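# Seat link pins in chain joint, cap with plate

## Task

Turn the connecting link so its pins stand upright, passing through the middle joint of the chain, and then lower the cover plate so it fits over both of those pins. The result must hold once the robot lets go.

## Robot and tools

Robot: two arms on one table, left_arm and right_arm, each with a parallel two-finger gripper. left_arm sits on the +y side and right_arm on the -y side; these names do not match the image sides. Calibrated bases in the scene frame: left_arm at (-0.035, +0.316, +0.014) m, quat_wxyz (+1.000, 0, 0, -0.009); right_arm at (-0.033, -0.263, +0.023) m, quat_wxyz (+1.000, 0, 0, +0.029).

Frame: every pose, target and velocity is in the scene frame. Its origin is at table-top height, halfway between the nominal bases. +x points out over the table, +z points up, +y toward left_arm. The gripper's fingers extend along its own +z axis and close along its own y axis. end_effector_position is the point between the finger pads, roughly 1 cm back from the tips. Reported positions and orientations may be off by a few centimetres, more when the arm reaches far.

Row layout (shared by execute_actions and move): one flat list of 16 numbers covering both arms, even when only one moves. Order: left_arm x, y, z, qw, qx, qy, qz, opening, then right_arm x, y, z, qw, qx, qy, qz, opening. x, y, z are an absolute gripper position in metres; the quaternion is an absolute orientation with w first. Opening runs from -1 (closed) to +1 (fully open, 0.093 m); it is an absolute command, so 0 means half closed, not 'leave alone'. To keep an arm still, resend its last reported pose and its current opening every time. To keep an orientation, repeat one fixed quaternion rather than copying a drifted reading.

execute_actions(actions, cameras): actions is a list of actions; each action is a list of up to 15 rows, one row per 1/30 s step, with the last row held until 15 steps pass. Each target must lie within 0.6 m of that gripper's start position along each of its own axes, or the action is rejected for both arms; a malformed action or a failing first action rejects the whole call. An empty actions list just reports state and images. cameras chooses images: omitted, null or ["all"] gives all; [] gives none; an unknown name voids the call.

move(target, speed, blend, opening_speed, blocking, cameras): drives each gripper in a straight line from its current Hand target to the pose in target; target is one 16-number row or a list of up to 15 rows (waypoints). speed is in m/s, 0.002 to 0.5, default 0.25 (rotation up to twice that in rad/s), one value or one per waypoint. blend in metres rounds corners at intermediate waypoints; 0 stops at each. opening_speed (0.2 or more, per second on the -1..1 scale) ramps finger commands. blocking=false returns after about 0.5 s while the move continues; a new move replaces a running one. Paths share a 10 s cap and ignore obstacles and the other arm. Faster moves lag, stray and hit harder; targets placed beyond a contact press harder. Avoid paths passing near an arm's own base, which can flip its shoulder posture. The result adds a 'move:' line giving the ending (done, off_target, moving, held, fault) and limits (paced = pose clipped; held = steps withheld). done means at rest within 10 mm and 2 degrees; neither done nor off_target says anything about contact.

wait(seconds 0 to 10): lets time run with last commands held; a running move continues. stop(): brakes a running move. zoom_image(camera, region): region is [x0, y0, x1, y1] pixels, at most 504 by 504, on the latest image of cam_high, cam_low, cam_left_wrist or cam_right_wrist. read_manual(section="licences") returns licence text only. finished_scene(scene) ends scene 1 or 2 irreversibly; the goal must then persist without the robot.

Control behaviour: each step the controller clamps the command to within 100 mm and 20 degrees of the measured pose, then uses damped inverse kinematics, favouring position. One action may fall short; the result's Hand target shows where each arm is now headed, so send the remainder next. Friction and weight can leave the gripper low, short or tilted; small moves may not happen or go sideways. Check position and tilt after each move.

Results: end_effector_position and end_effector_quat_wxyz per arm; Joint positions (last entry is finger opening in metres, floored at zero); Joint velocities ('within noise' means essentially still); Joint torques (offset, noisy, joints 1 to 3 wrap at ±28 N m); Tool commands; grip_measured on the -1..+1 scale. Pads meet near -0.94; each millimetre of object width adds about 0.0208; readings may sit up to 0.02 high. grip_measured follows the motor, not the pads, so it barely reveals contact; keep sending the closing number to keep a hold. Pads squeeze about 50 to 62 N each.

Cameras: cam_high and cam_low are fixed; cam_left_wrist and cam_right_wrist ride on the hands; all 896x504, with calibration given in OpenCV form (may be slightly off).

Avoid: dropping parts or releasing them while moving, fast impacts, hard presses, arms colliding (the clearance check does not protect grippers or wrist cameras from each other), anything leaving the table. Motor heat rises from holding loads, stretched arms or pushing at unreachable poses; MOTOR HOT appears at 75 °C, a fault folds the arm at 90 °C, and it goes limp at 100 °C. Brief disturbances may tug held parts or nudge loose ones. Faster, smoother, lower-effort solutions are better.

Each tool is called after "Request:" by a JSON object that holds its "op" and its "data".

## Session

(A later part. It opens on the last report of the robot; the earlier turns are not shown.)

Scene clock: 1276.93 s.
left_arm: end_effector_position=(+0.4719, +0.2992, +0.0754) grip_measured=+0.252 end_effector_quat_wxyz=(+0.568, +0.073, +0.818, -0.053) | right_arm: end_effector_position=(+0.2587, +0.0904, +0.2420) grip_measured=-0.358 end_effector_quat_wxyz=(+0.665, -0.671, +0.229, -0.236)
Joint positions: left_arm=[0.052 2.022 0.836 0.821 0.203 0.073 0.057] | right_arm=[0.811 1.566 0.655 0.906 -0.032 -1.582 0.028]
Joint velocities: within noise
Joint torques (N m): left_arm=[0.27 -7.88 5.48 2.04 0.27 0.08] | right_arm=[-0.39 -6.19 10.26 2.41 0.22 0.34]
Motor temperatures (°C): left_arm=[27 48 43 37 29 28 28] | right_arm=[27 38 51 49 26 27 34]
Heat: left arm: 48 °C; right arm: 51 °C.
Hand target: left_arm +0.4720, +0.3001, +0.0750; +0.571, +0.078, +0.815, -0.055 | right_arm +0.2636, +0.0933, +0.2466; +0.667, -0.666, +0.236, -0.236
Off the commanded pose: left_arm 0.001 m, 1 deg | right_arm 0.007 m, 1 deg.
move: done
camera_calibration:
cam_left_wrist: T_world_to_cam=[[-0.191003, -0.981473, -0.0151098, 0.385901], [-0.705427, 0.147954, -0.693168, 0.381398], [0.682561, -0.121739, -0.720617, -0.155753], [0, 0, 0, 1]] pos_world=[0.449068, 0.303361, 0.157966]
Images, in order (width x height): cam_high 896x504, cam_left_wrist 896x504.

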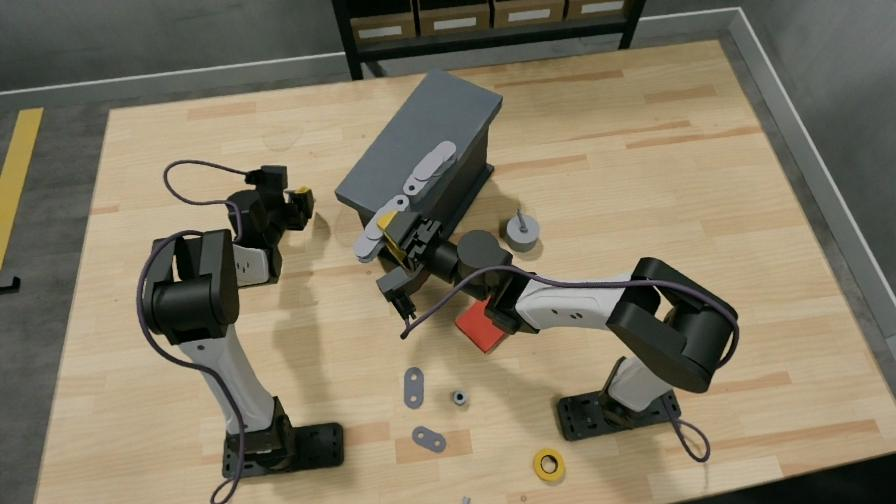

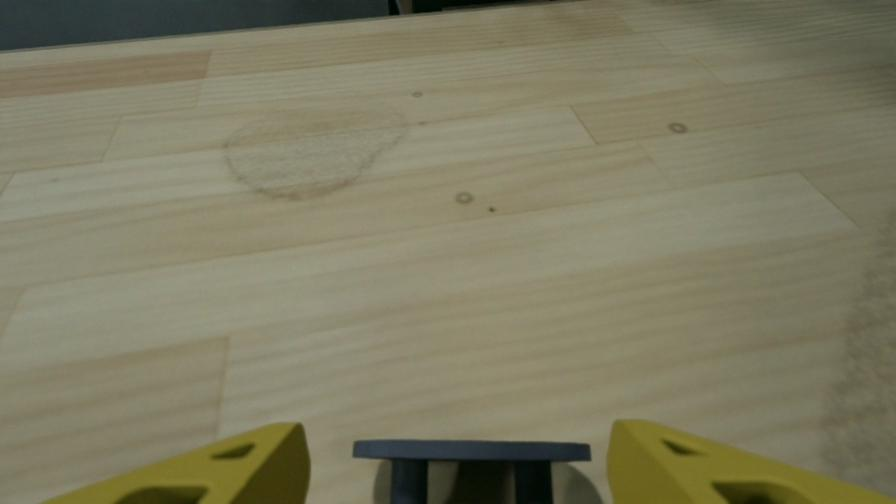

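Request:
{"op": "move", "data": {"target": [[0.4755, 0.2935, 0.045, 0.571, 0.0785, 0.8154, -0.055, 0.25, 0.2638, 0.0935, 0.2465, 0.6665, -0.6665, 0.2360, -0.2360, -0.5]], "speed": 0.06, "cameras": ["cam_left_wrist", "cam_right_wrist"]}}

Scene clock: 1288.20 s.
left_arm: end_effector_position=(+0.4733, +0.2963, +0.0428) grip_measured=+0.252 end_effector_quat_wxyz=(+0.565, +0.076, +0.820, -0.056) | right_arm: end_effector_position=(+0.2587, +0.0904, +0.2420) grip_measured=-0.358 end_effector_quat_wxyz=(+0.665, -0.671, +0.229, -0.236)
Joint positions: left_arm=[0.046 2.14 0.836 0.933 0.204 0.073 0.057] | right_arm=[0.811 1.566 0.655 0.906 -0.032 -1.582 0.028]
Joint velocities: within noise
Joint torques (N m): left_arm=[-0.99 -8.29 5.44 2.01 0.13 0.03] | right_arm=[-0.24 -6.23 10.4 2.4 0.16 0.29]
Motor temperatures (°C): left_arm=[27 45 42 38 29 28 27] | right_arm=[27 38 51 49 26 27 34]
Heat: left arm: 45 °C; right arm: 51 °C.
Hand target: left_arm +0.4755, +0.2935, +0.0450; +0.571, +0.079, +0.815, -0.055 | right_arm +0.2636, +0.0933, +0.2466; +0.667, -0.666, +0.236, -0.236
Off the commanded pose: left_arm 0.004 m, 1 deg | right_arm 0.007 m, 1 deg.
move: done
camera_calibration:
cam_left_wrist: T_world_to_cam=[[-0.197053, -0.980298, -0.013606, 0.385269], [-0.708728, 0.152025, -0.688907, 0.36043], [0.677403, -0.126108, -0.724722, -0.176666], [0, 0, 0, 1]] pos_world=[0.451039, 0.300606, 0.125511]
cam_right_wrist: T_world_to_cam=[[-0.0289844, 0.0272029, 0.99921, -0.239008], [0.400382, -0.915619, 0.0365412, 0.00478213], [0.91589, 0.401125, 0.0156471, -0.192271], [0, 0, 0, 1]] pos_world=[0.167256, 0.0880049, 0.241653]
Images, in order (width x height): cam_left_wrist 896x504, cam_right_wrist 896x504.

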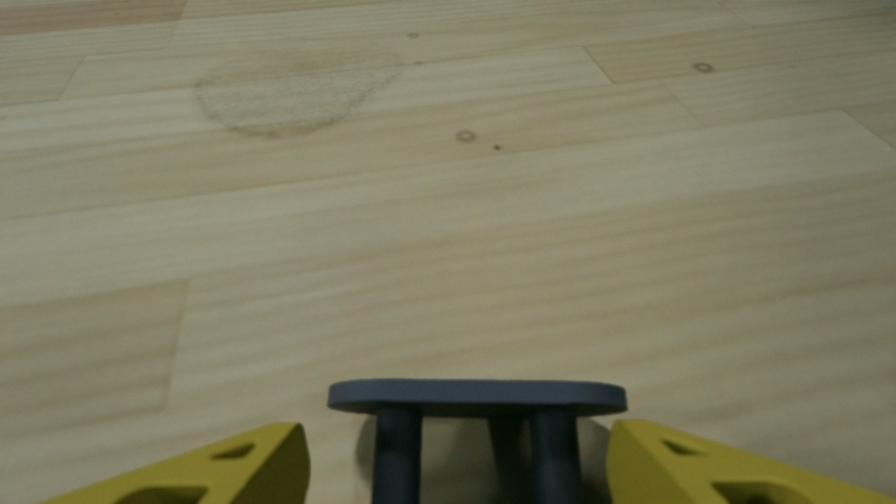

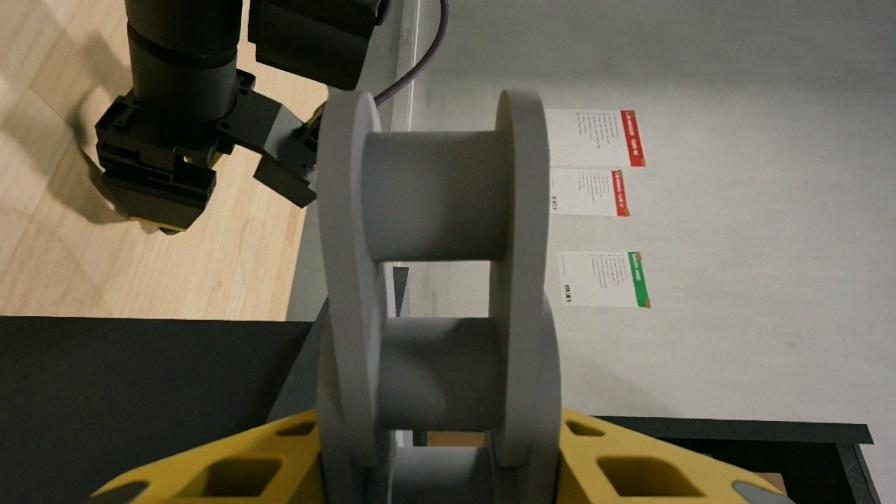

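Request:
{"op": "move", "data": {"target": [[0.4780, 0.2890, 0.036, 0.571, 0.0785, 0.8154, -0.055, 0.25, 0.2638, 0.0935, 0.2465, 0.6665, -0.6665, 0.2360, -0.2360, -0.5]], "speed": 0.05, "cameras": ["cam_left_wrist"]}}

Scene clock: 1296.57 s.
left_arm: end_effector_position=(+0.4722, +0.2899, +0.0312) grip_measured=+0.252 end_effector_quat_wxyz=(+0.561, +0.080, +0.821, -0.059) | right_arm: end_effector_position=(+0.2587, +0.0904, +0.2420) grip_measured=-0.358 end_effector_quat_wxyz=(+0.665, -0.671, +0.229, -0.236)
Joint positions: left_arm=[0.033 2.177 0.836 0.961 0.203 0.073 0.057] | right_arm=[0.811 1.566 0.655 0.906 -0.032 -1.582 0.028]
Joint velocities: within noise
Joint torques (N m): left_arm=[-1.01 -8.25 6.15 2.01 0.01 -0.01] | right_arm=[-0.29 -6.15 10.24 2.4 0.18 0.31]
Motor temperatures (°C): left_arm=[27 45 42 39 29 28 27] | right_arm=[27 38 51 49 26 27 34]
Heat: left arm: 45 °C; right arm: 51 °C.
Hand target: left_arm +0.4778, +0.2891, +0.0361; +0.571, +0.078, +0.815, -0.055 | right_arm +0.2636, +0.0933, +0.2466; +0.667, -0.666, +0.236, -0.236
Off the commanded pose: left_arm 0.008 m, 1 deg | right_arm 0.007 m, 1 deg.
move: done
camera_calibration:
cam_left_wrist: T_world_to_cam=[[-0.209137, -0.977814, -0.0118573, 0.383599], [-0.712573, 0.160689, -0.682949, 0.351679], [0.669702, -0.134381, -0.73037, -0.178955], [0, 0, 0, 1]] pos_world=[0.450668, 0.29453, 0.114024]
Images, in order (width x height): cam_left_wrist 896x504.

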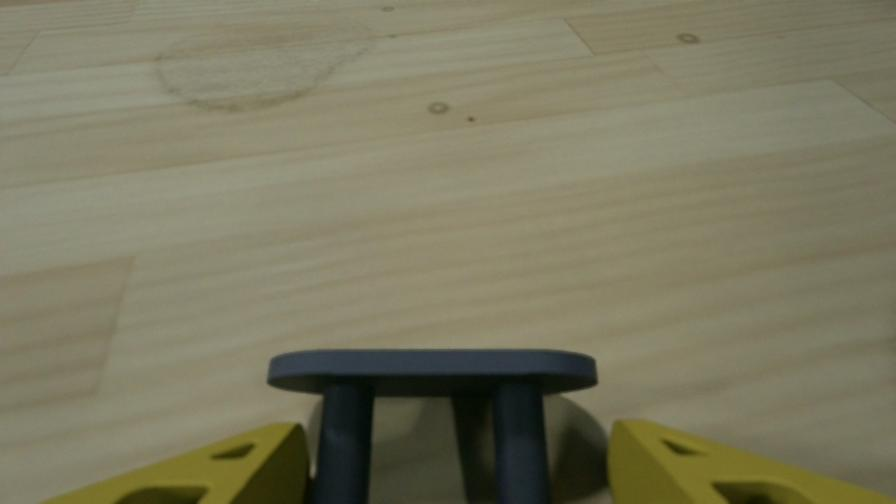

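Request:
{"op": "move", "data": {"target": [[0.4800, 0.2955, 0.036, 0.571, 0.0785, 0.8154, -0.055, 0.25, 0.2638, 0.0935, 0.2465, 0.6665, -0.6665, 0.2360, -0.2360, -0.5]], "speed": 0.05, "cameras": ["cam_left_wrist"]}}

Scene clock: 1310.70 s.
left_arm: end_effector_position=(+0.4738, +0.2919, +0.0319) grip_measured=+0.252 end_effector_quat_wxyz=(+0.563, +0.079, +0.821, -0.058) | right_arm: end_effector_position=(+0.2587, +0.0904, +0.2420) grip_measured=-0.358 end_effector_quat_wxyz=(+0.665, -0.671, +0.229, -0.236)
Joint positions: left_arm=[0.037 2.18 0.842 0.962 0.203 0.073 0.057] | right_arm=[0.811 1.566 0.655 0.906 -0.032 -1.582 0.028]
Joint velocities: within noise
Joint torques (N m): left_arm=[0.35 -8.23 6.63 1.97 0.18 0.02] | right_arm=[-0.24 -6.24 10.25 2.42 0.22 0.31]
Motor temperatures (°C): left_arm=[27 45 41 40 29 28 27] | right_arm=[27 38 51 49 26 27 34]
Heat: left arm: 45 °C; right arm: 51 °C.
Hand target: left_arm +0.4798, +0.2955, +0.0362; +0.571, +0.079, +0.815, -0.055 | right_arm +0.2636, +0.0933, +0.2466; +0.667, -0.666, +0.236, -0.236
Off the commanded pose: left_arm 0.008 m, 1 deg | right_arm 0.007 m, 1 deg.
move: done
camera_calibration:
cam_left_wrist: T_world_to_cam=[[-0.205012, -0.978675, -0.0128498, 0.384258], [-0.710629, 0.157864, -0.685628, 0.353007], [0.673036, -0.13143, -0.727839, -0.181744], [0, 0, 0, 1]] pos_world=[0.451954, 0.29645, 0.114688]
Images, in order (width x height): cam_left_wrist 896x504.

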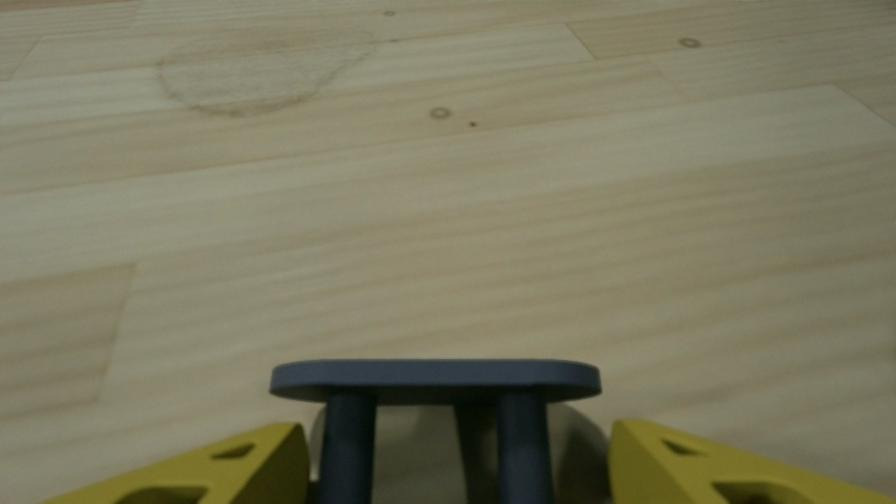

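Request:
{"op": "move", "data": {"target": [[0.4820, 0.2965, 0.0310, 0.571, 0.0785, 0.8154, -0.055, 0.25, 0.2638, 0.0935, 0.2465, 0.6665, -0.6665, 0.2360, -0.2360, -0.5]], "speed": 0.03, "cameras": ["cam_left_wrist"]}}

Scene clock: 1318.03 s.
left_arm: end_effector_position=(+0.4769, +0.2932, +0.0295) grip_measured=+0.252 end_effector_quat_wxyz=(+0.566, +0.078, +0.819, -0.057) | right_arm: end_effector_position=(+0.2587, +0.0904, +0.2420) grip_measured=-0.358 end_effector_quat_wxyz=(+0.665, -0.671, +0.229, -0.236)
Joint positions: left_arm=[0.039 2.199 0.853 0.978 0.203 0.073 0.057] | right_arm=[0.811 1.566 0.655 0.906 -0.032 -1.582 0.028]
Joint velocities: within noise
Joint torques (N m): left_arm=[0.42 -7.98 6.41 1.96 0.19 0.05] | right_arm=[-0.05 -6.09 10.28 2.42 0.18 0.28]
Motor temperatures (°C): left_arm=[27 45 41 41 29 28 27] | right_arm=[27 37 51 49 26 27 34]
Heat: left arm: 45 °C; right arm: 51 °C.
Hand target: left_arm +0.4819, +0.2965, +0.0311; +0.571, +0.079, +0.815, -0.055 | right_arm +0.2636, +0.0933, +0.2466; +0.667, -0.666, +0.236, -0.236
Off the commanded pose: left_arm 0.006 m, 1 deg | right_arm 0.007 m, 1 deg.
move: done
camera_calibration:
cam_left_wrist: T_world_to_cam=[[-0.202803, -0.979107, -0.0148304, 0.38519], [-0.705933, 0.156682, -0.690731, 0.351613], [0.678624, -0.129613, -0.722959, -0.188716], [0, 0, 0, 1]] pos_world=[0.4544, 0.297591, 0.112148]
Images, in order (width x height): cam_left_wrist 896x504.

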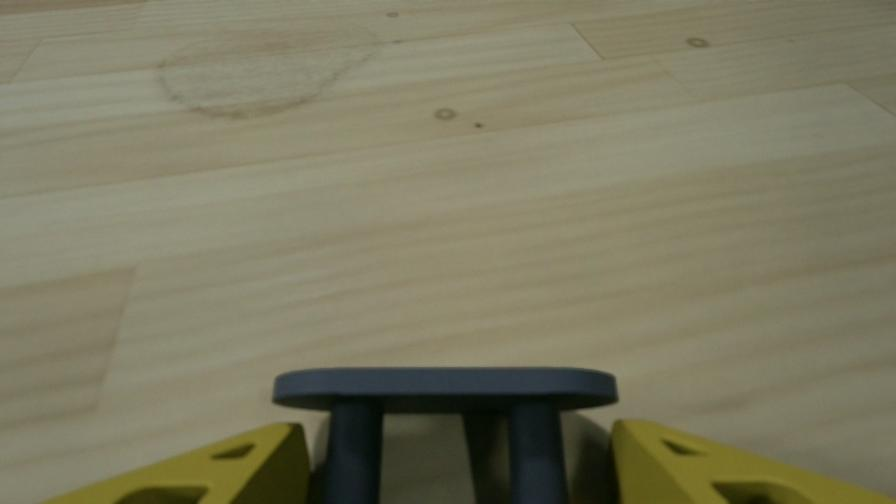

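Request:
{"op": "move", "data": {"target": [[0.4810, 0.2965, 0.0300, 0.571, 0.0785, 0.8154, -0.055, -0.6, 0.2638, 0.0935, 0.2465, 0.6665, -0.6665, 0.2360, -0.2360, -0.5]], "speed": 0.03, "opening_speed": 0.4, "cameras": ["cam_left_wrist", "cam_high"]}}

Scene clock: 1333.43 s.
left_arm: end_effector_position=(+0.4771, +0.2942, +0.0292) grip_measured=-0.235 end_effector_quat_wxyz=(+0.567, +0.078, +0.818, -0.056) | right_arm: end_effector_position=(+0.2587, +0.0904, +0.2420) grip_measured=-0.358 end_effector_quat_wxyz=(+0.665, -0.671, +0.229, -0.236)
Joint positions: left_arm=[0.041 2.203 0.853 0.984 0.203 0.073 0.034] | right_arm=[0.811 1.566 0.655 0.906 -0.032 -1.582 0.028]
Joint velocities: within noise
Joint torques (N m): left_arm=[0.21 -8.13 6.08 1.93 0.18 0.05] | right_arm=[-0.28 -6.13 10.18 2.41 0.13 0.32]
Motor temperatures (°C): left_arm=[27 44 41 41 29 28 27] | right_arm=[27 37 52 49 26 27 34]
Heat: left arm: 44 °C; right arm: 52 °C.
Hand target: left_arm +0.4809, +0.2965, +0.0299; +0.571, +0.079, +0.815, -0.055 | right_arm +0.2636, +0.0933, +0.2466; +0.667, -0.666, +0.236, -0.236
Off the commanded pose: left_arm 0.005 m, 1 deg | right_arm 0.007 m, 1 deg.
move: done
camera_calibration:
cam_left_wrist: T_world_to_cam=[[-0.200894, -0.979491, -0.0154288, 0.385412], [-0.704384, 0.155379, -0.692604, 0.351095], [0.680797, -0.128273, -0.721153, -0.190464], [0, 0, 0, 1]] pos_world=[0.454399, 0.298524, 0.111763]
Images, in order (width x height): cam_high 896x504, cam_left_wrist 896x504.

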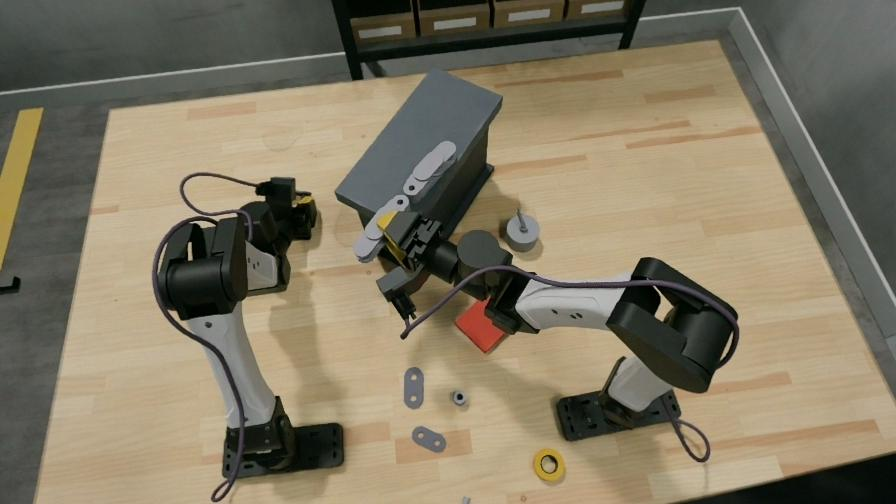

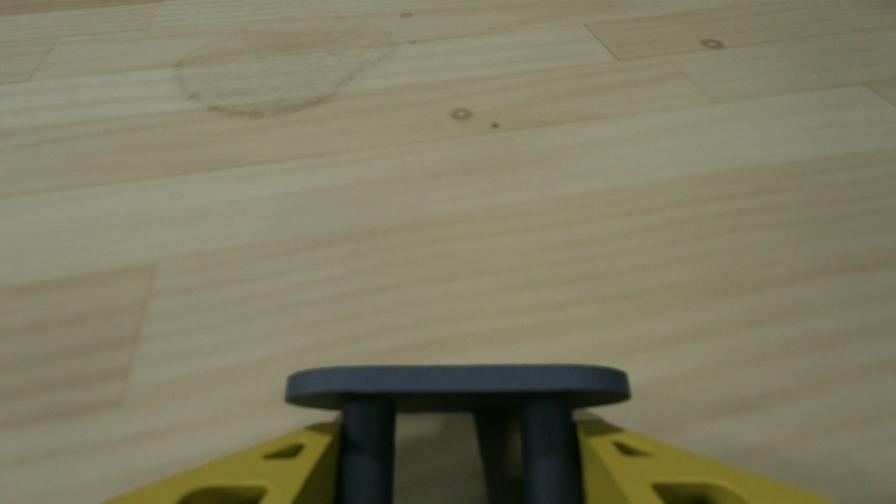

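Request:
{"op": "move", "data": {"target": [[0.46, 0.297, 0.10, 0.571, 0.0785, 0.8154, -0.055, -0.6, 0.2638, 0.0935, 0.2465, 0.6665, -0.6665, 0.2360, -0.2360, -0.5],[0.42, 0.302, 0.12, 0.2576, 0.0925, 0.9615, -0.0248, -0.6, 0.2638, 0.0935, 0.2465, 0.6665, -0.6665, 0.2360, -0.2360, -0.5]], "speed": 0.12, "cameras": ["cam_low","cam_left_wrist"]}}

Scene clock: 1378.87 s.
left_arm: end_effector_position=(+0.4106, +0.3028, +0.1098) grip_measured=-0.235 end_effector_quat_wxyz=(+0.243, +0.086, +0.966, -0.033) | right_arm: end_effector_position=(+0.2587, +0.0904, +0.2420) grip_measured=-0.358 end_effector_quat_wxyz=(+0.665, -0.671, +0.229, -0.236)
Joint positions: left_arm=[0.03 1.83 1.353 -0.609 0.111 0.163 0.034] | right_arm=[0.811 1.566 0.655 0.906 -0.032 -1.582 0.028]
Joint velocities: within noise
Joint torques (N m): left_arm=[-0.95 -8.06 10.21 1.18 0.08 0.1] | right_arm=[-0.31 -6.3 10.36 2.42 0.19 0.29]
Motor temperatures (°C): left_arm=[27 45 42 42 29 28 29] | right_arm=[27 37 52 49 26 27 34]
Heat: left arm: 45 °C; right arm: 52 °C.
Hand target: left_arm +0.4196, +0.3020, +0.1201; +0.258, +0.092, +0.961, -0.025 | right_arm +0.2636, +0.0933, +0.2466; +0.667, -0.666, +0.236, -0.236
Off the commanded pose: left_arm 0.014 m, 2 deg | right_arm 0.007 m, 1 deg.
move: off_target (left_arm)
camera_calibration:
cam_left_wrist: T_world_to_cam=[[-0.202144, -0.979263, 0.0135077, 0.379062], [-0.97836, 0.201297, -0.0478653, 0.386502], [0.0441536, -0.022891, -0.998762, 0.173987], [0, 0, 0, 1]] pos_world=[0.447081, 0.297383, 0.187151]
Images, in order (width x height): cam_low 896x504, cam_left_wrist 896x504.

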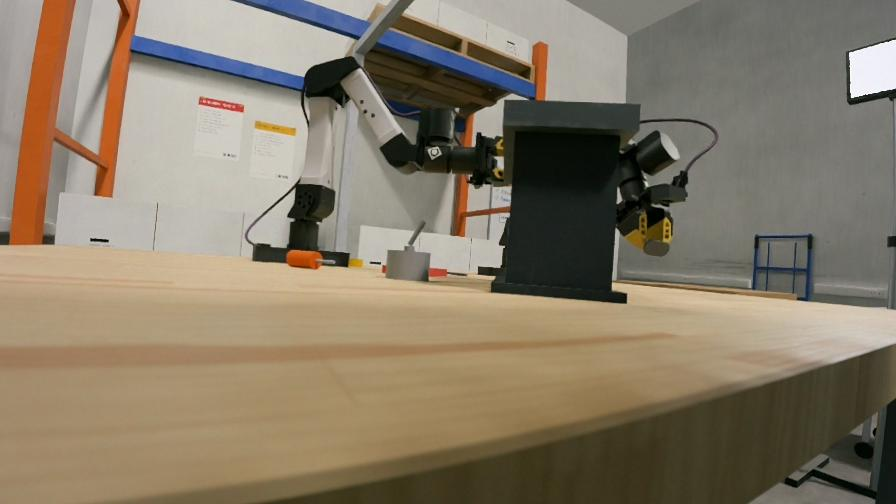

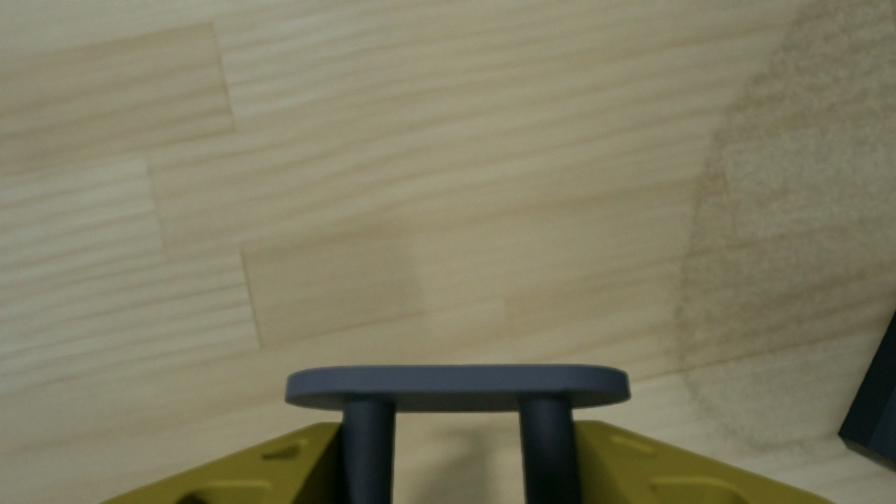

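Request:
{"op": "move", "data": {"target": [[0.40, 0.302, 0.12, 0.0, 0.0958, 0.9954, 0, -0.6, 0.2638, 0.0935, 0.2465, 0.6665, -0.6665, 0.2360, -0.2360, -0.5],[0.395, 0.302, 0.10, -0.2154, 0.0935, 0.9718, 0.0207, -0.6, 0.2638, 0.0935, 0.2465, 0.6665, -0.6665, 0.2360, -0.2360, -0.5]], "speed": 0.15, "cameras": ["cam_high","cam_low","cam_left_wrist"]}}

Scene clock: 1391.87 s.
left_arm: end_effector_position=(+0.3945, +0.3022, +0.0980) grip_measured=-0.235 end_effector_quat_wxyz=(-0.063, +0.100, +0.993, +0.020) | right_arm: end_effector_position=(+0.2587, +0.0904, +0.2420) grip_measured=-0.358 end_effector_quat_wxyz=(+0.665, -0.671, +0.229, -0.236)
Joint positions: left_arm=[-0.033 2.368 2.232 -1.559 -0.046 0.148 0.034] | right_arm=[0.811 1.566 0.655 0.906 -0.032 -1.582 0.028]
Joint velocities: within noise
Joint torques (N m): left_arm=[-0.92 -10.81 7.47 0.03 -0.03 -0.05] | right_arm=[-0.27 -6.27 10.26 2.4 0.19 0.32]
Motor temperatures (°C): left_arm=[27 45 44 39 29 28 29] | right_arm=[27 37 52 49 26 27 34]
Heat: left arm: 45 °C; right arm: 52 °C.
Hand target: left_arm +0.3945, +0.3020, +0.0996; -0.064, +0.100, +0.993, +0.028 | right_arm +0.2636, +0.0933, +0.2466; +0.667, -0.666, +0.236, -0.236
Off the commanded pose: left_arm 0.002 m, 18 deg | right_arm 0.007 m, 1 deg.
joint sent to its limit (left arm) — joint 4 (wrist pitch), lower limit. The joint targets are off in orientation, not in position.
move: off_target (left_arm)
camera_calibration:
cam_left_wrist: T_world_to_cam=[[-0.222207, -0.974763, -0.0214648, 0.385324], [-0.819178, 0.17471, 0.546282, 0.257366], [-0.528746, 0.138971, -0.837326, 0.324217], [0, 0, 0, 1]] pos_world=[0.467878, 0.285578, 0.139152]
Images, in order (width x height): cam_high 896x504, cam_low 896x504, cam_left_wrist 896x504.

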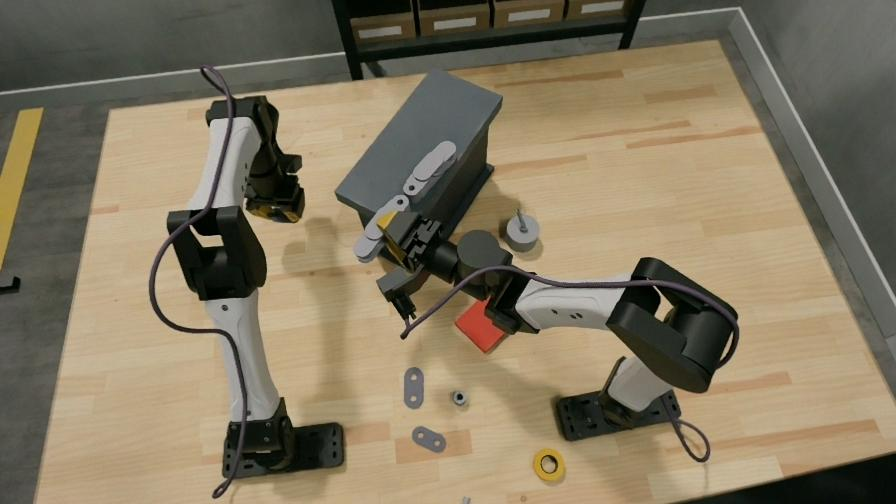

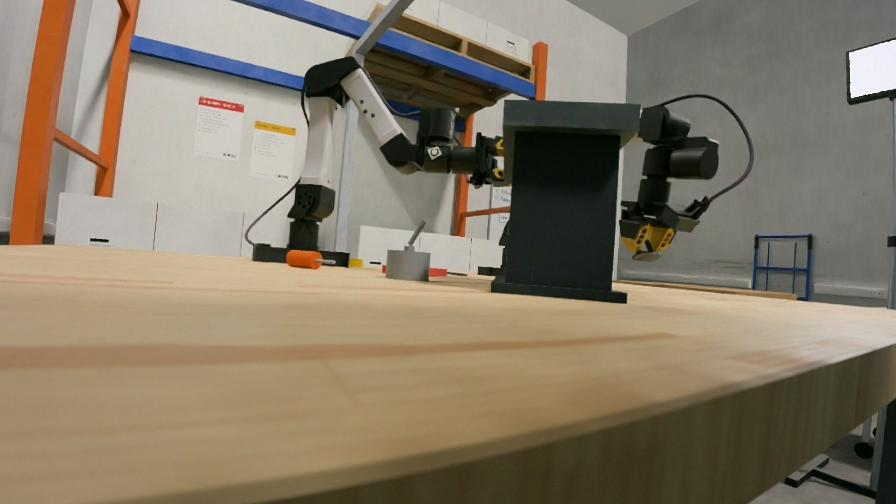

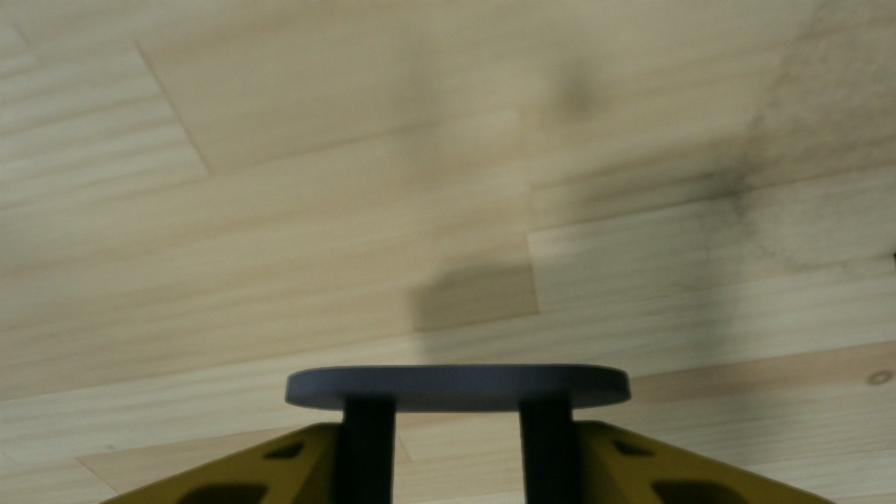

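Request:
{"op": "move", "data": {"target": [[0.425, 0.302, 0.05, -0.2154, 0.0935, 0.9718, 0.0207, -0.6, 0.2638, 0.0935, 0.2465, 0.6665, -0.6665, 0.2360, -0.2360, -0.5]], "speed": 0.12, "cameras": ["cam_low","cam_left_wrist"]}}

Scene clock: 1413.30 s.
left_arm: end_effector_position=(+0.4204, +0.3011, +0.0441) grip_measured=-0.235 end_effector_quat_wxyz=(-0.084, +0.100, +0.991, +0.020) | right_arm: end_effector_position=(+0.2587, +0.0904, +0.2420) grip_measured=-0.358 end_effector_quat_wxyz=(+0.665, -0.671, +0.229, -0.236)
Joint positions: left_arm=[-0.033 2.585 2.408 -1.561 -0.048 0.148 0.034] | right_arm=[0.811 1.566 0.655 0.906 -0.032 -1.582 0.028]
Joint velocities: within noise
Joint torques (N m): left_arm=[-0.66 -12.01 8.76 -0.07 -0.05 -0.06] | right_arm=[-0.21 -6.32 10.35 2.45 0.17 0.29]
Motor temperatures (°C): left_arm=[27 49 45 35 29 28 29] | right_arm=[27 37 52 49 26 27 34]
Heat: left arm: 49 °C; right arm: 52 °C.
Hand target: left_arm +0.4244, +0.3020, +0.0497; -0.076, +0.099, +0.992, +0.028 | right_arm +0.2636, +0.0933, +0.2466; +0.667, -0.666, +0.236, -0.236
Off the commanded pose: left_arm 0.008 m, 15 deg | right_arm 0.007 m, 1 deg.
joint sent to its limit (left arm) — joint 4 (wrist pitch), lower limit. The joint targets are off in orientation, not in position.
move: off_target (left_arm)
camera_calibration:
cam_left_wrist: T_world_to_cam=[[-0.222788, -0.974749, -0.0151699, 0.388791], [-0.794976, 0.172649, 0.581554, 0.297072], [-0.56425, 0.141623, -0.813367, 0.30596], [0, 0, 0, 1]] pos_world=[0.495421, 0.284353, 0.0819917]
Images, in order (width x height): cam_low 896x504, cam_left_wrist 896x504.

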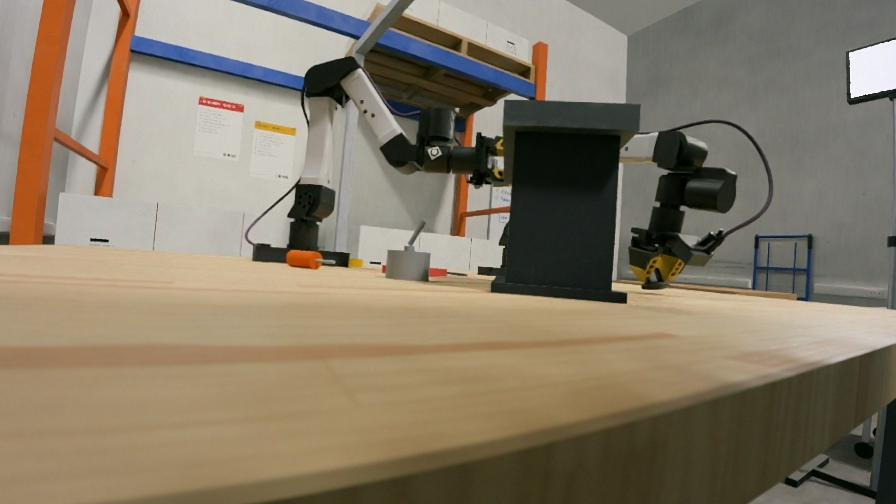

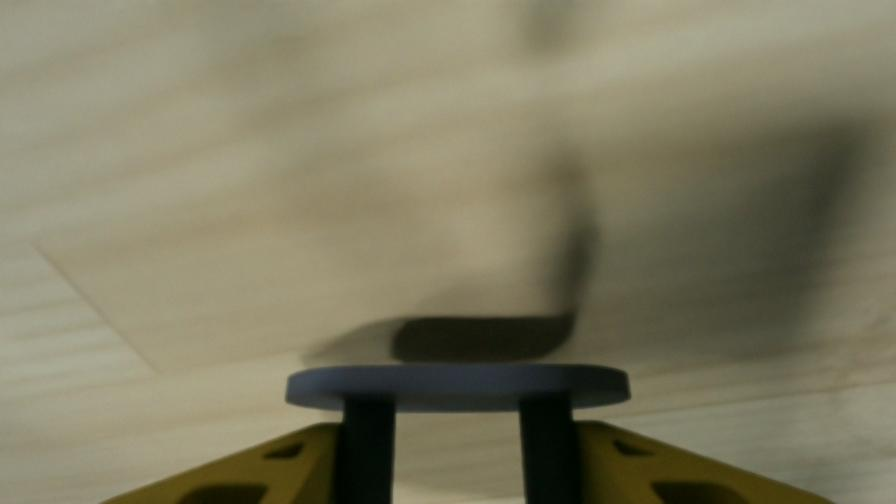

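Request:
{"op": "move", "data": {"target": [[0.428, 0.302, 0.034, -0.1, 0.0951, 0.9901, 0.01, -0.6, 0.2638, 0.0935, 0.2465, 0.6665, -0.6665, 0.2360, -0.2360, -0.5]], "speed": 0.05, "cameras": ["cam_low","cam_left_wrist"]}}

Request:
{"op": "zoom_image", "data": {"camera": "cam_low", "region": [580, 180, 780, 320]}}

Scene clock: 1421.67 s.
left_arm: end_effector_position=(+0.4253, +0.3006, +0.0375) grip_measured=-0.235 end_effector_quat_wxyz=(-0.085, +0.100, +0.991, +0.019) | right_arm: end_effector_position=(+0.2587, +0.0904, +0.2420) grip_measured=-0.358 end_effector_quat_wxyz=(+0.665, -0.671, +0.229, -0.236)
Joint positions: left_arm=[-0.033 2.623 2.454 -1.569 -0.046 0.148 0.034] | right_arm=[0.811 1.566 0.655 0.906 -0.032 -1.582 0.028]
Joint velocities: within noise
Joint torques (N m): left_arm=[0.51 -10.91 7.87 0.01 0.22 0.01] | right_arm=[-0.12 -6.19 10.39 2.41 0.19 0.35]
Motor temperatures (°C): left_arm=[27 52 44 35 29 28 29] | right_arm=[27 37 52 49 26 27 34]
Heat: left arm: 52 °C; right arm: 52 °C.
Hand target: left_arm +0.4276, +0.3020, +0.0338; -0.084, +0.096, +0.992, +0.011 | right_arm +0.2636, +0.0933, +0.2466; +0.667, -0.666, +0.236, -0.236
Off the commanded pose: left_arm 0.005 m, 2 deg | right_arm 0.007 m, 1 deg.
joint sent to its limit (left arm) — joint 4 (wrist pitch), lower limit. The joint targets still meet the commanded pose.
move: done
camera_calibration:
cam_left_wrist: T_world_to_cam=[[-0.222547, -0.974827, -0.0136221, 0.389156], [-0.794755, 0.17331, 0.58166, 0.304621], [-0.564657, 0.140273, -0.813318, 0.303987], [0, 0, 0, 1]] pos_world=[0.500354, 0.283924, 0.0753534]
Images, in order (width x height): cam_low 896x504, cam_left_wrist 896x504.

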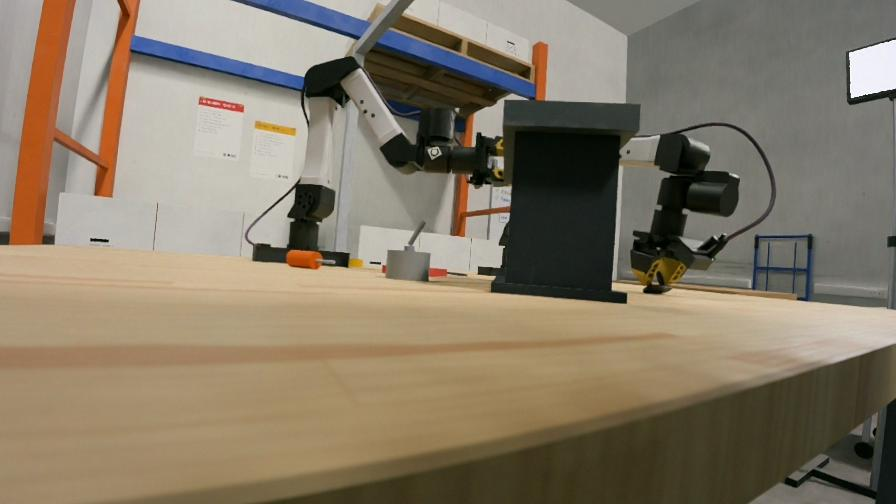

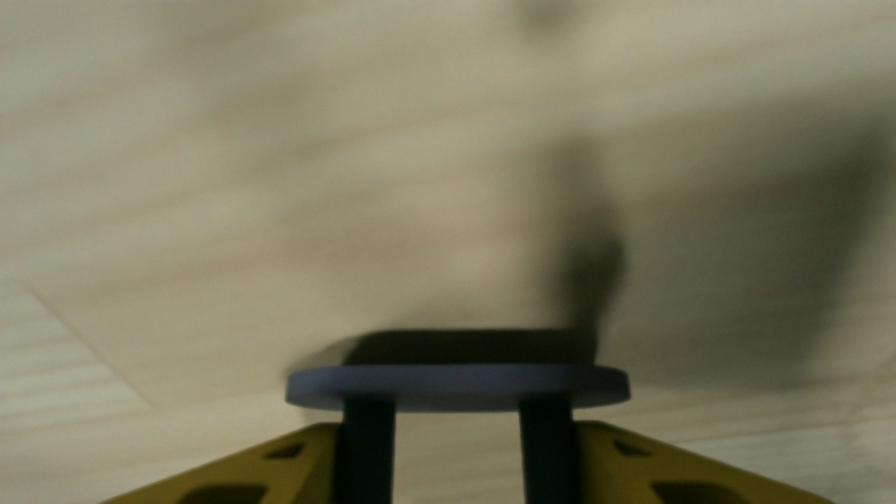

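Scaled by 2.520 from the camera's 896x504 image, which has a finer 1280x720 frame.

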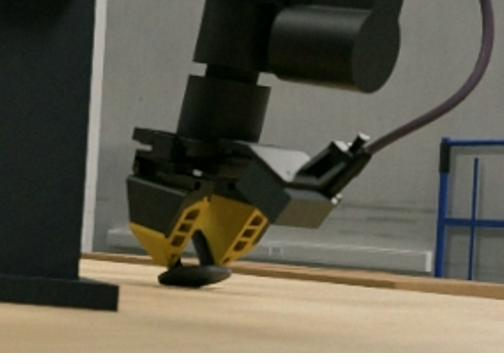

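Request:
{"op": "move", "data": {"target": [[0.428, 0.302, 0.026, -0.1, 0.0951, 0.9901, 0.01, -0.6, 0.2638, 0.0935, 0.2465, 0.6665, -0.6665, 0.2360, -0.2360, -0.5]], "speed": 0.05, "cameras": ["cam_low","cam_left_wrist"]}}

Request:
{"op": "zoom_image", "data": {"camera": "cam_low", "region": [600, 220, 720, 310]}}

Scene clock: 1428.77 s.
left_arm: end_effector_position=(+0.4252, +0.3005, +0.0369) grip_measured=-0.235 end_effector_quat_wxyz=(-0.087, +0.100, +0.991, +0.019) | right_arm: end_effector_position=(+0.2587, +0.0904, +0.2420) grip_measured=-0.358 end_effector_quat_wxyz=(+0.665, -0.671, +0.229, -0.236)
Joint positions: left_arm=[-0.033 2.633 2.471 -1.582 -0.046 0.148 0.034] | right_arm=[0.811 1.566 0.655 0.906 -0.032 -1.582 0.028]
Joint velocities: within noise
Joint torques (N m): left_arm=[0.47 -9.94 7.3 0.11 0.23 0.01] | right_arm=[-0.29 -6.23 10.25 2.38 0.21 0.32]
Motor temperatures (°C): left_arm=[27 51 45 34 29 28 29] | right_arm=[27 37 52 49 26 27 34]
Heat: left arm: 51 °C; right arm: 52 °C.
Hand target: left_arm +0.4274, +0.3020, +0.0260; -0.091, +0.095, +0.991, +0.011 | right_arm +0.2636, +0.0933, +0.2466; +0.667, -0.666, +0.236, -0.236
Off the commanded pose: left_arm 0.011 m, 2 deg | right_arm 0.007 m, 1 deg.
joint read past its limit (left arm) — joint 4 (wrist pitch), lower limit.
joint sent to its limit (left arm) — joint 4 (wrist pitch), lower limit. The joint targets still meet the commanded pose.
move: off_target (left_arm)
camera_calibration:
cam_left_wrist: T_world_to_cam=[[-0.222558, -0.974842, -0.0122605, 0.389026], [-0.791418, 0.17331, 0.586192, 0.303306], [-0.56932, 0.140165, -0.810079, 0.305349], [0, 0, 0, 1]] pos_world=[0.500464, 0.283874, 0.0743308]
Images, in order (width x height): cam_low 896x504, cam_left_wrist 896x504.

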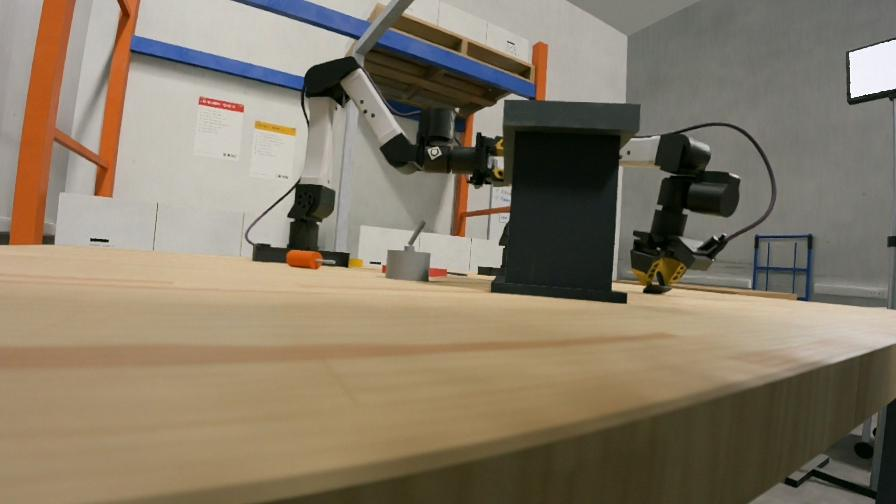

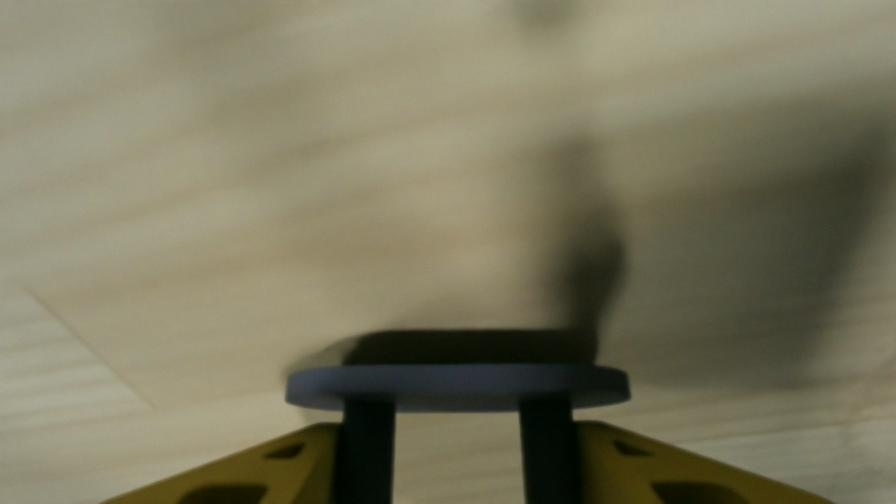

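Scaled by 4.200 from the camera's 896x504 image, which has a finer 1280x720 frame.

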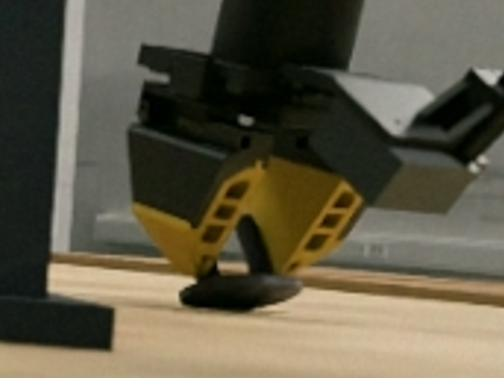

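Request:
{"op": "move", "data": {"target": [[0.4275, 0.302, 0.035, -0.09, 0.0955, 0.991, 0.01, -0.6, 0.2638, 0.0935, 0.2465, 0.6665, -0.6665, 0.2360, -0.2360, -0.5],[0.4275, 0.302, 0.035, -0.09, 0.0955, 0.991, 0.01, 0.05, 0.2638, 0.0935, 0.2465, 0.6665, -0.6665, 0.2360, -0.2360, -0.5]], "speed": 0.05, "opening_speed": 0.3, "cameras": ["cam_low","cam_left_wrist"]}}

Request:
{"op": "zoom_image", "data": {"camera": "cam_low", "region": [600, 220, 720, 310]}}

Scene clock: 1441.30 s.
left_arm: end_effector_position=(+0.4258, +0.3015, +0.0367) grip_measured=+0.048 end_effector_quat_wxyz=(-0.086, +0.099, +0.991, +0.018) | right_arm: end_effector_position=(+0.2587, +0.0904, +0.2420) grip_measured=-0.358 end_effector_quat_wxyz=(+0.665, -0.671, +0.229, -0.236)
Joint positions: left_arm=[-0.03 2.634 2.471 -1.579 -0.044 0.148 0.048] | right_arm=[0.811 1.566 0.655 0.906 -0.032 -1.582 0.028]
Joint velocities: within noise
Joint torques (N m): left_arm=[0.28 -12.11 5.97 0.1 0.22 0.02] | right_arm=[-0.21 -6.24 10.22 2.42 0.22 0.27]
Motor temperatures (°C): left_arm=[27 50 45 33 29 28 29] | right_arm=[27 37 52 49 26 27 34]
Heat: left arm: 50 °C; right arm: 52 °C.
Hand target: left_arm +0.4272, +0.3020, +0.0348; -0.084, +0.096, +0.992, +0.010 | right_arm +0.2636, +0.0933, +0.2466; +0.667, -0.666, +0.236, -0.236
Off the commanded pose: left_arm 0.002 m, 1 deg | right_arm 0.007 m, 1 deg.
joint read past its limit (left arm) — joint 4 (wrist pitch), lower limit.
joint sent to its limit (left arm) — joint 4 (wrist pitch), lower limit. The joint targets still meet the commanded pose.
move: done
camera_calibration:
cam_left_wrist: T_world_to_cam=[[-0.219674, -0.975509, -0.0111762, 0.389015], [-0.793219, 0.171931, 0.584161, 0.305004], [-0.567933, 0.13719, -0.811561, 0.305773], [0, 0, 0, 1]] pos_world=[0.50105, 0.285099, 0.0743297]
Images, in order (width x height): cam_low 896x504, cam_left_wrist 896x504.

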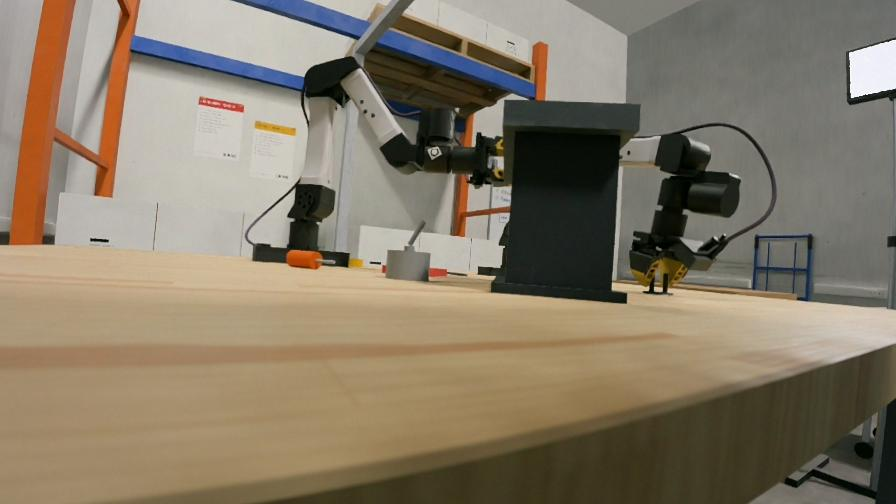

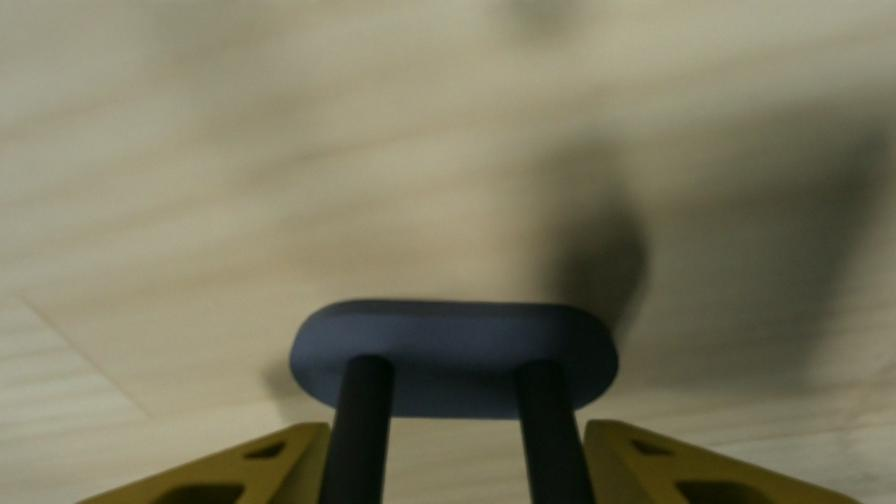

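Scaled by 4.200 from the camera's 896x504 image, which has a finer 1280x720 frame.

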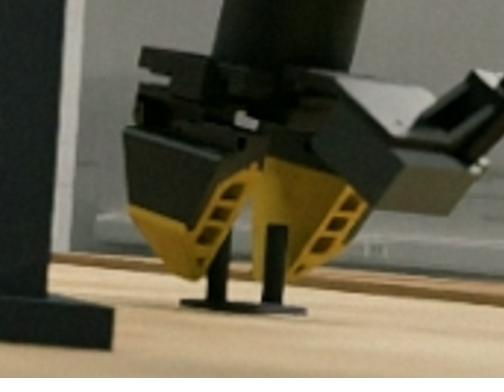

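Request:
{"op": "move", "data": {"target": [[0.437, 0.3015, 0.036, -0.0434, 0.0957, 0.9944, 0.0042, 0.05, 0.2638, 0.0935, 0.2465, 0.6665, -0.6665, 0.2360, -0.2360, -0.5]], "speed": 0.05, "cameras": ["cam_low","cam_left_wrist"]}}

Request:
{"op": "zoom_image", "data": {"camera": "cam_low", "region": [600, 220, 720, 310]}}

Scene clock: 1518.90 s.
left_arm: end_effector_position=(+0.4279, +0.3013, +0.0290) grip_measured=+0.048 end_effector_quat_wxyz=(-0.071, +0.097, +0.993, +0.014) | right_arm: end_effector_position=(+0.2587, +0.0904, +0.2420) grip_measured=-0.358 end_effector_quat_wxyz=(+0.665, -0.671, +0.229, -0.236)
Joint positions: left_arm=[-0.027 2.59 2.362 -1.484 -0.035 0.148 0.048] | right_arm=[0.811 1.566 0.655 0.906 -0.032 -1.582 0.028]
Joint velocities: within noise
Joint torques (N m): left_arm=[0.55 -14.2 5.12 0.4 0.28 0.1] | right_arm=[-0.18 -6.26 10.28 2.45 0.16 0.35]
Motor temperatures (°C): left_arm=[27 55 44 30 29 28 28] | right_arm=[27 37 52 49 26 27 34]
Heat: left arm: 55 °C; right arm: 52 °C.
Hand target: left_arm +0.4368, +0.3015, +0.0364; -0.045, +0.096, +0.994, +0.005 | right_arm +0.2636, +0.0933, +0.2466; +0.667, -0.666, +0.236, -0.236
Off the commanded pose: left_arm 0.011 m, 3 deg | right_arm 0.007 m, 1 deg.
move: off_target (left_arm)
camera_calibration:
cam_left_wrist: T_world_to_cam=[[-0.215083, -0.976564, -0.00782636, 0.387483], [-0.810957, 0.174132, 0.558594, 0.3188], [-0.54414, 0.126491, -0.829404, 0.294339], [0, 0, 0, 1]] pos_world=[0.502036, 0.285657, 0.0690782]
Images, in order (width x height): cam_low 896x504, cam_left_wrist 896x504.

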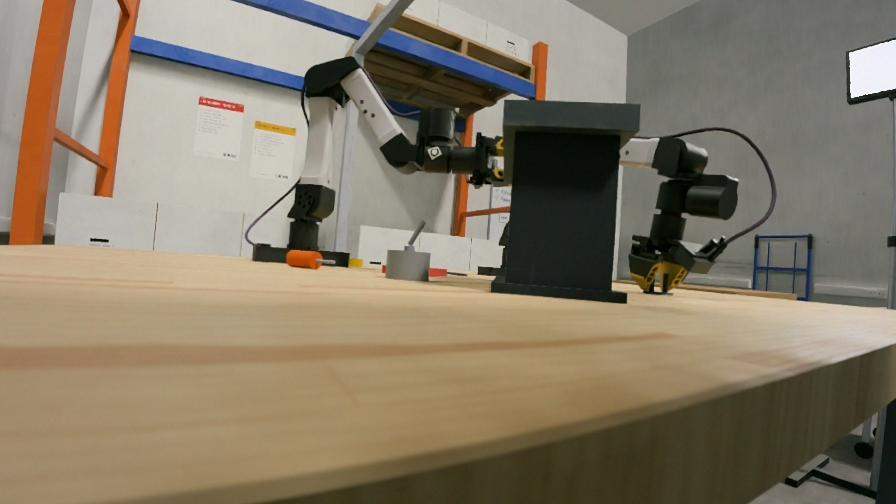

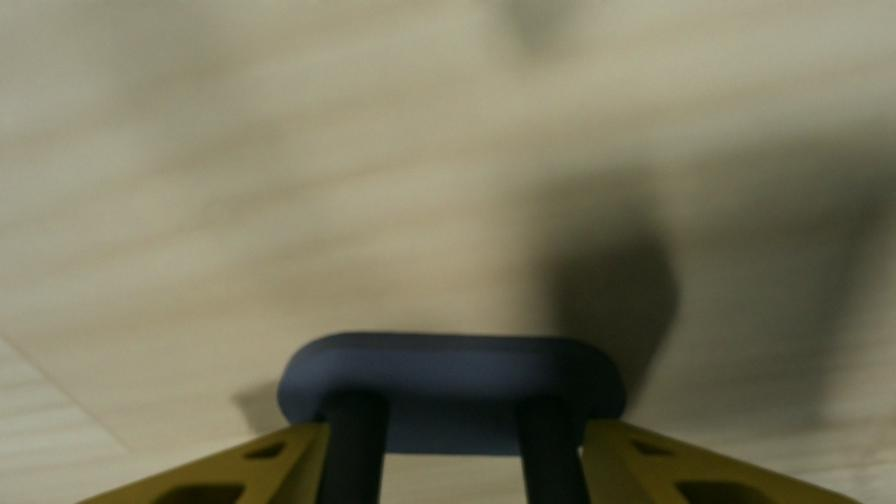

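Scaled by 4.200 from the camera's 896x504 image, which has a finer 1280x720 frame.

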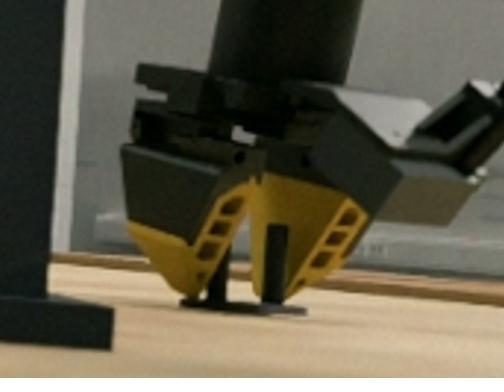

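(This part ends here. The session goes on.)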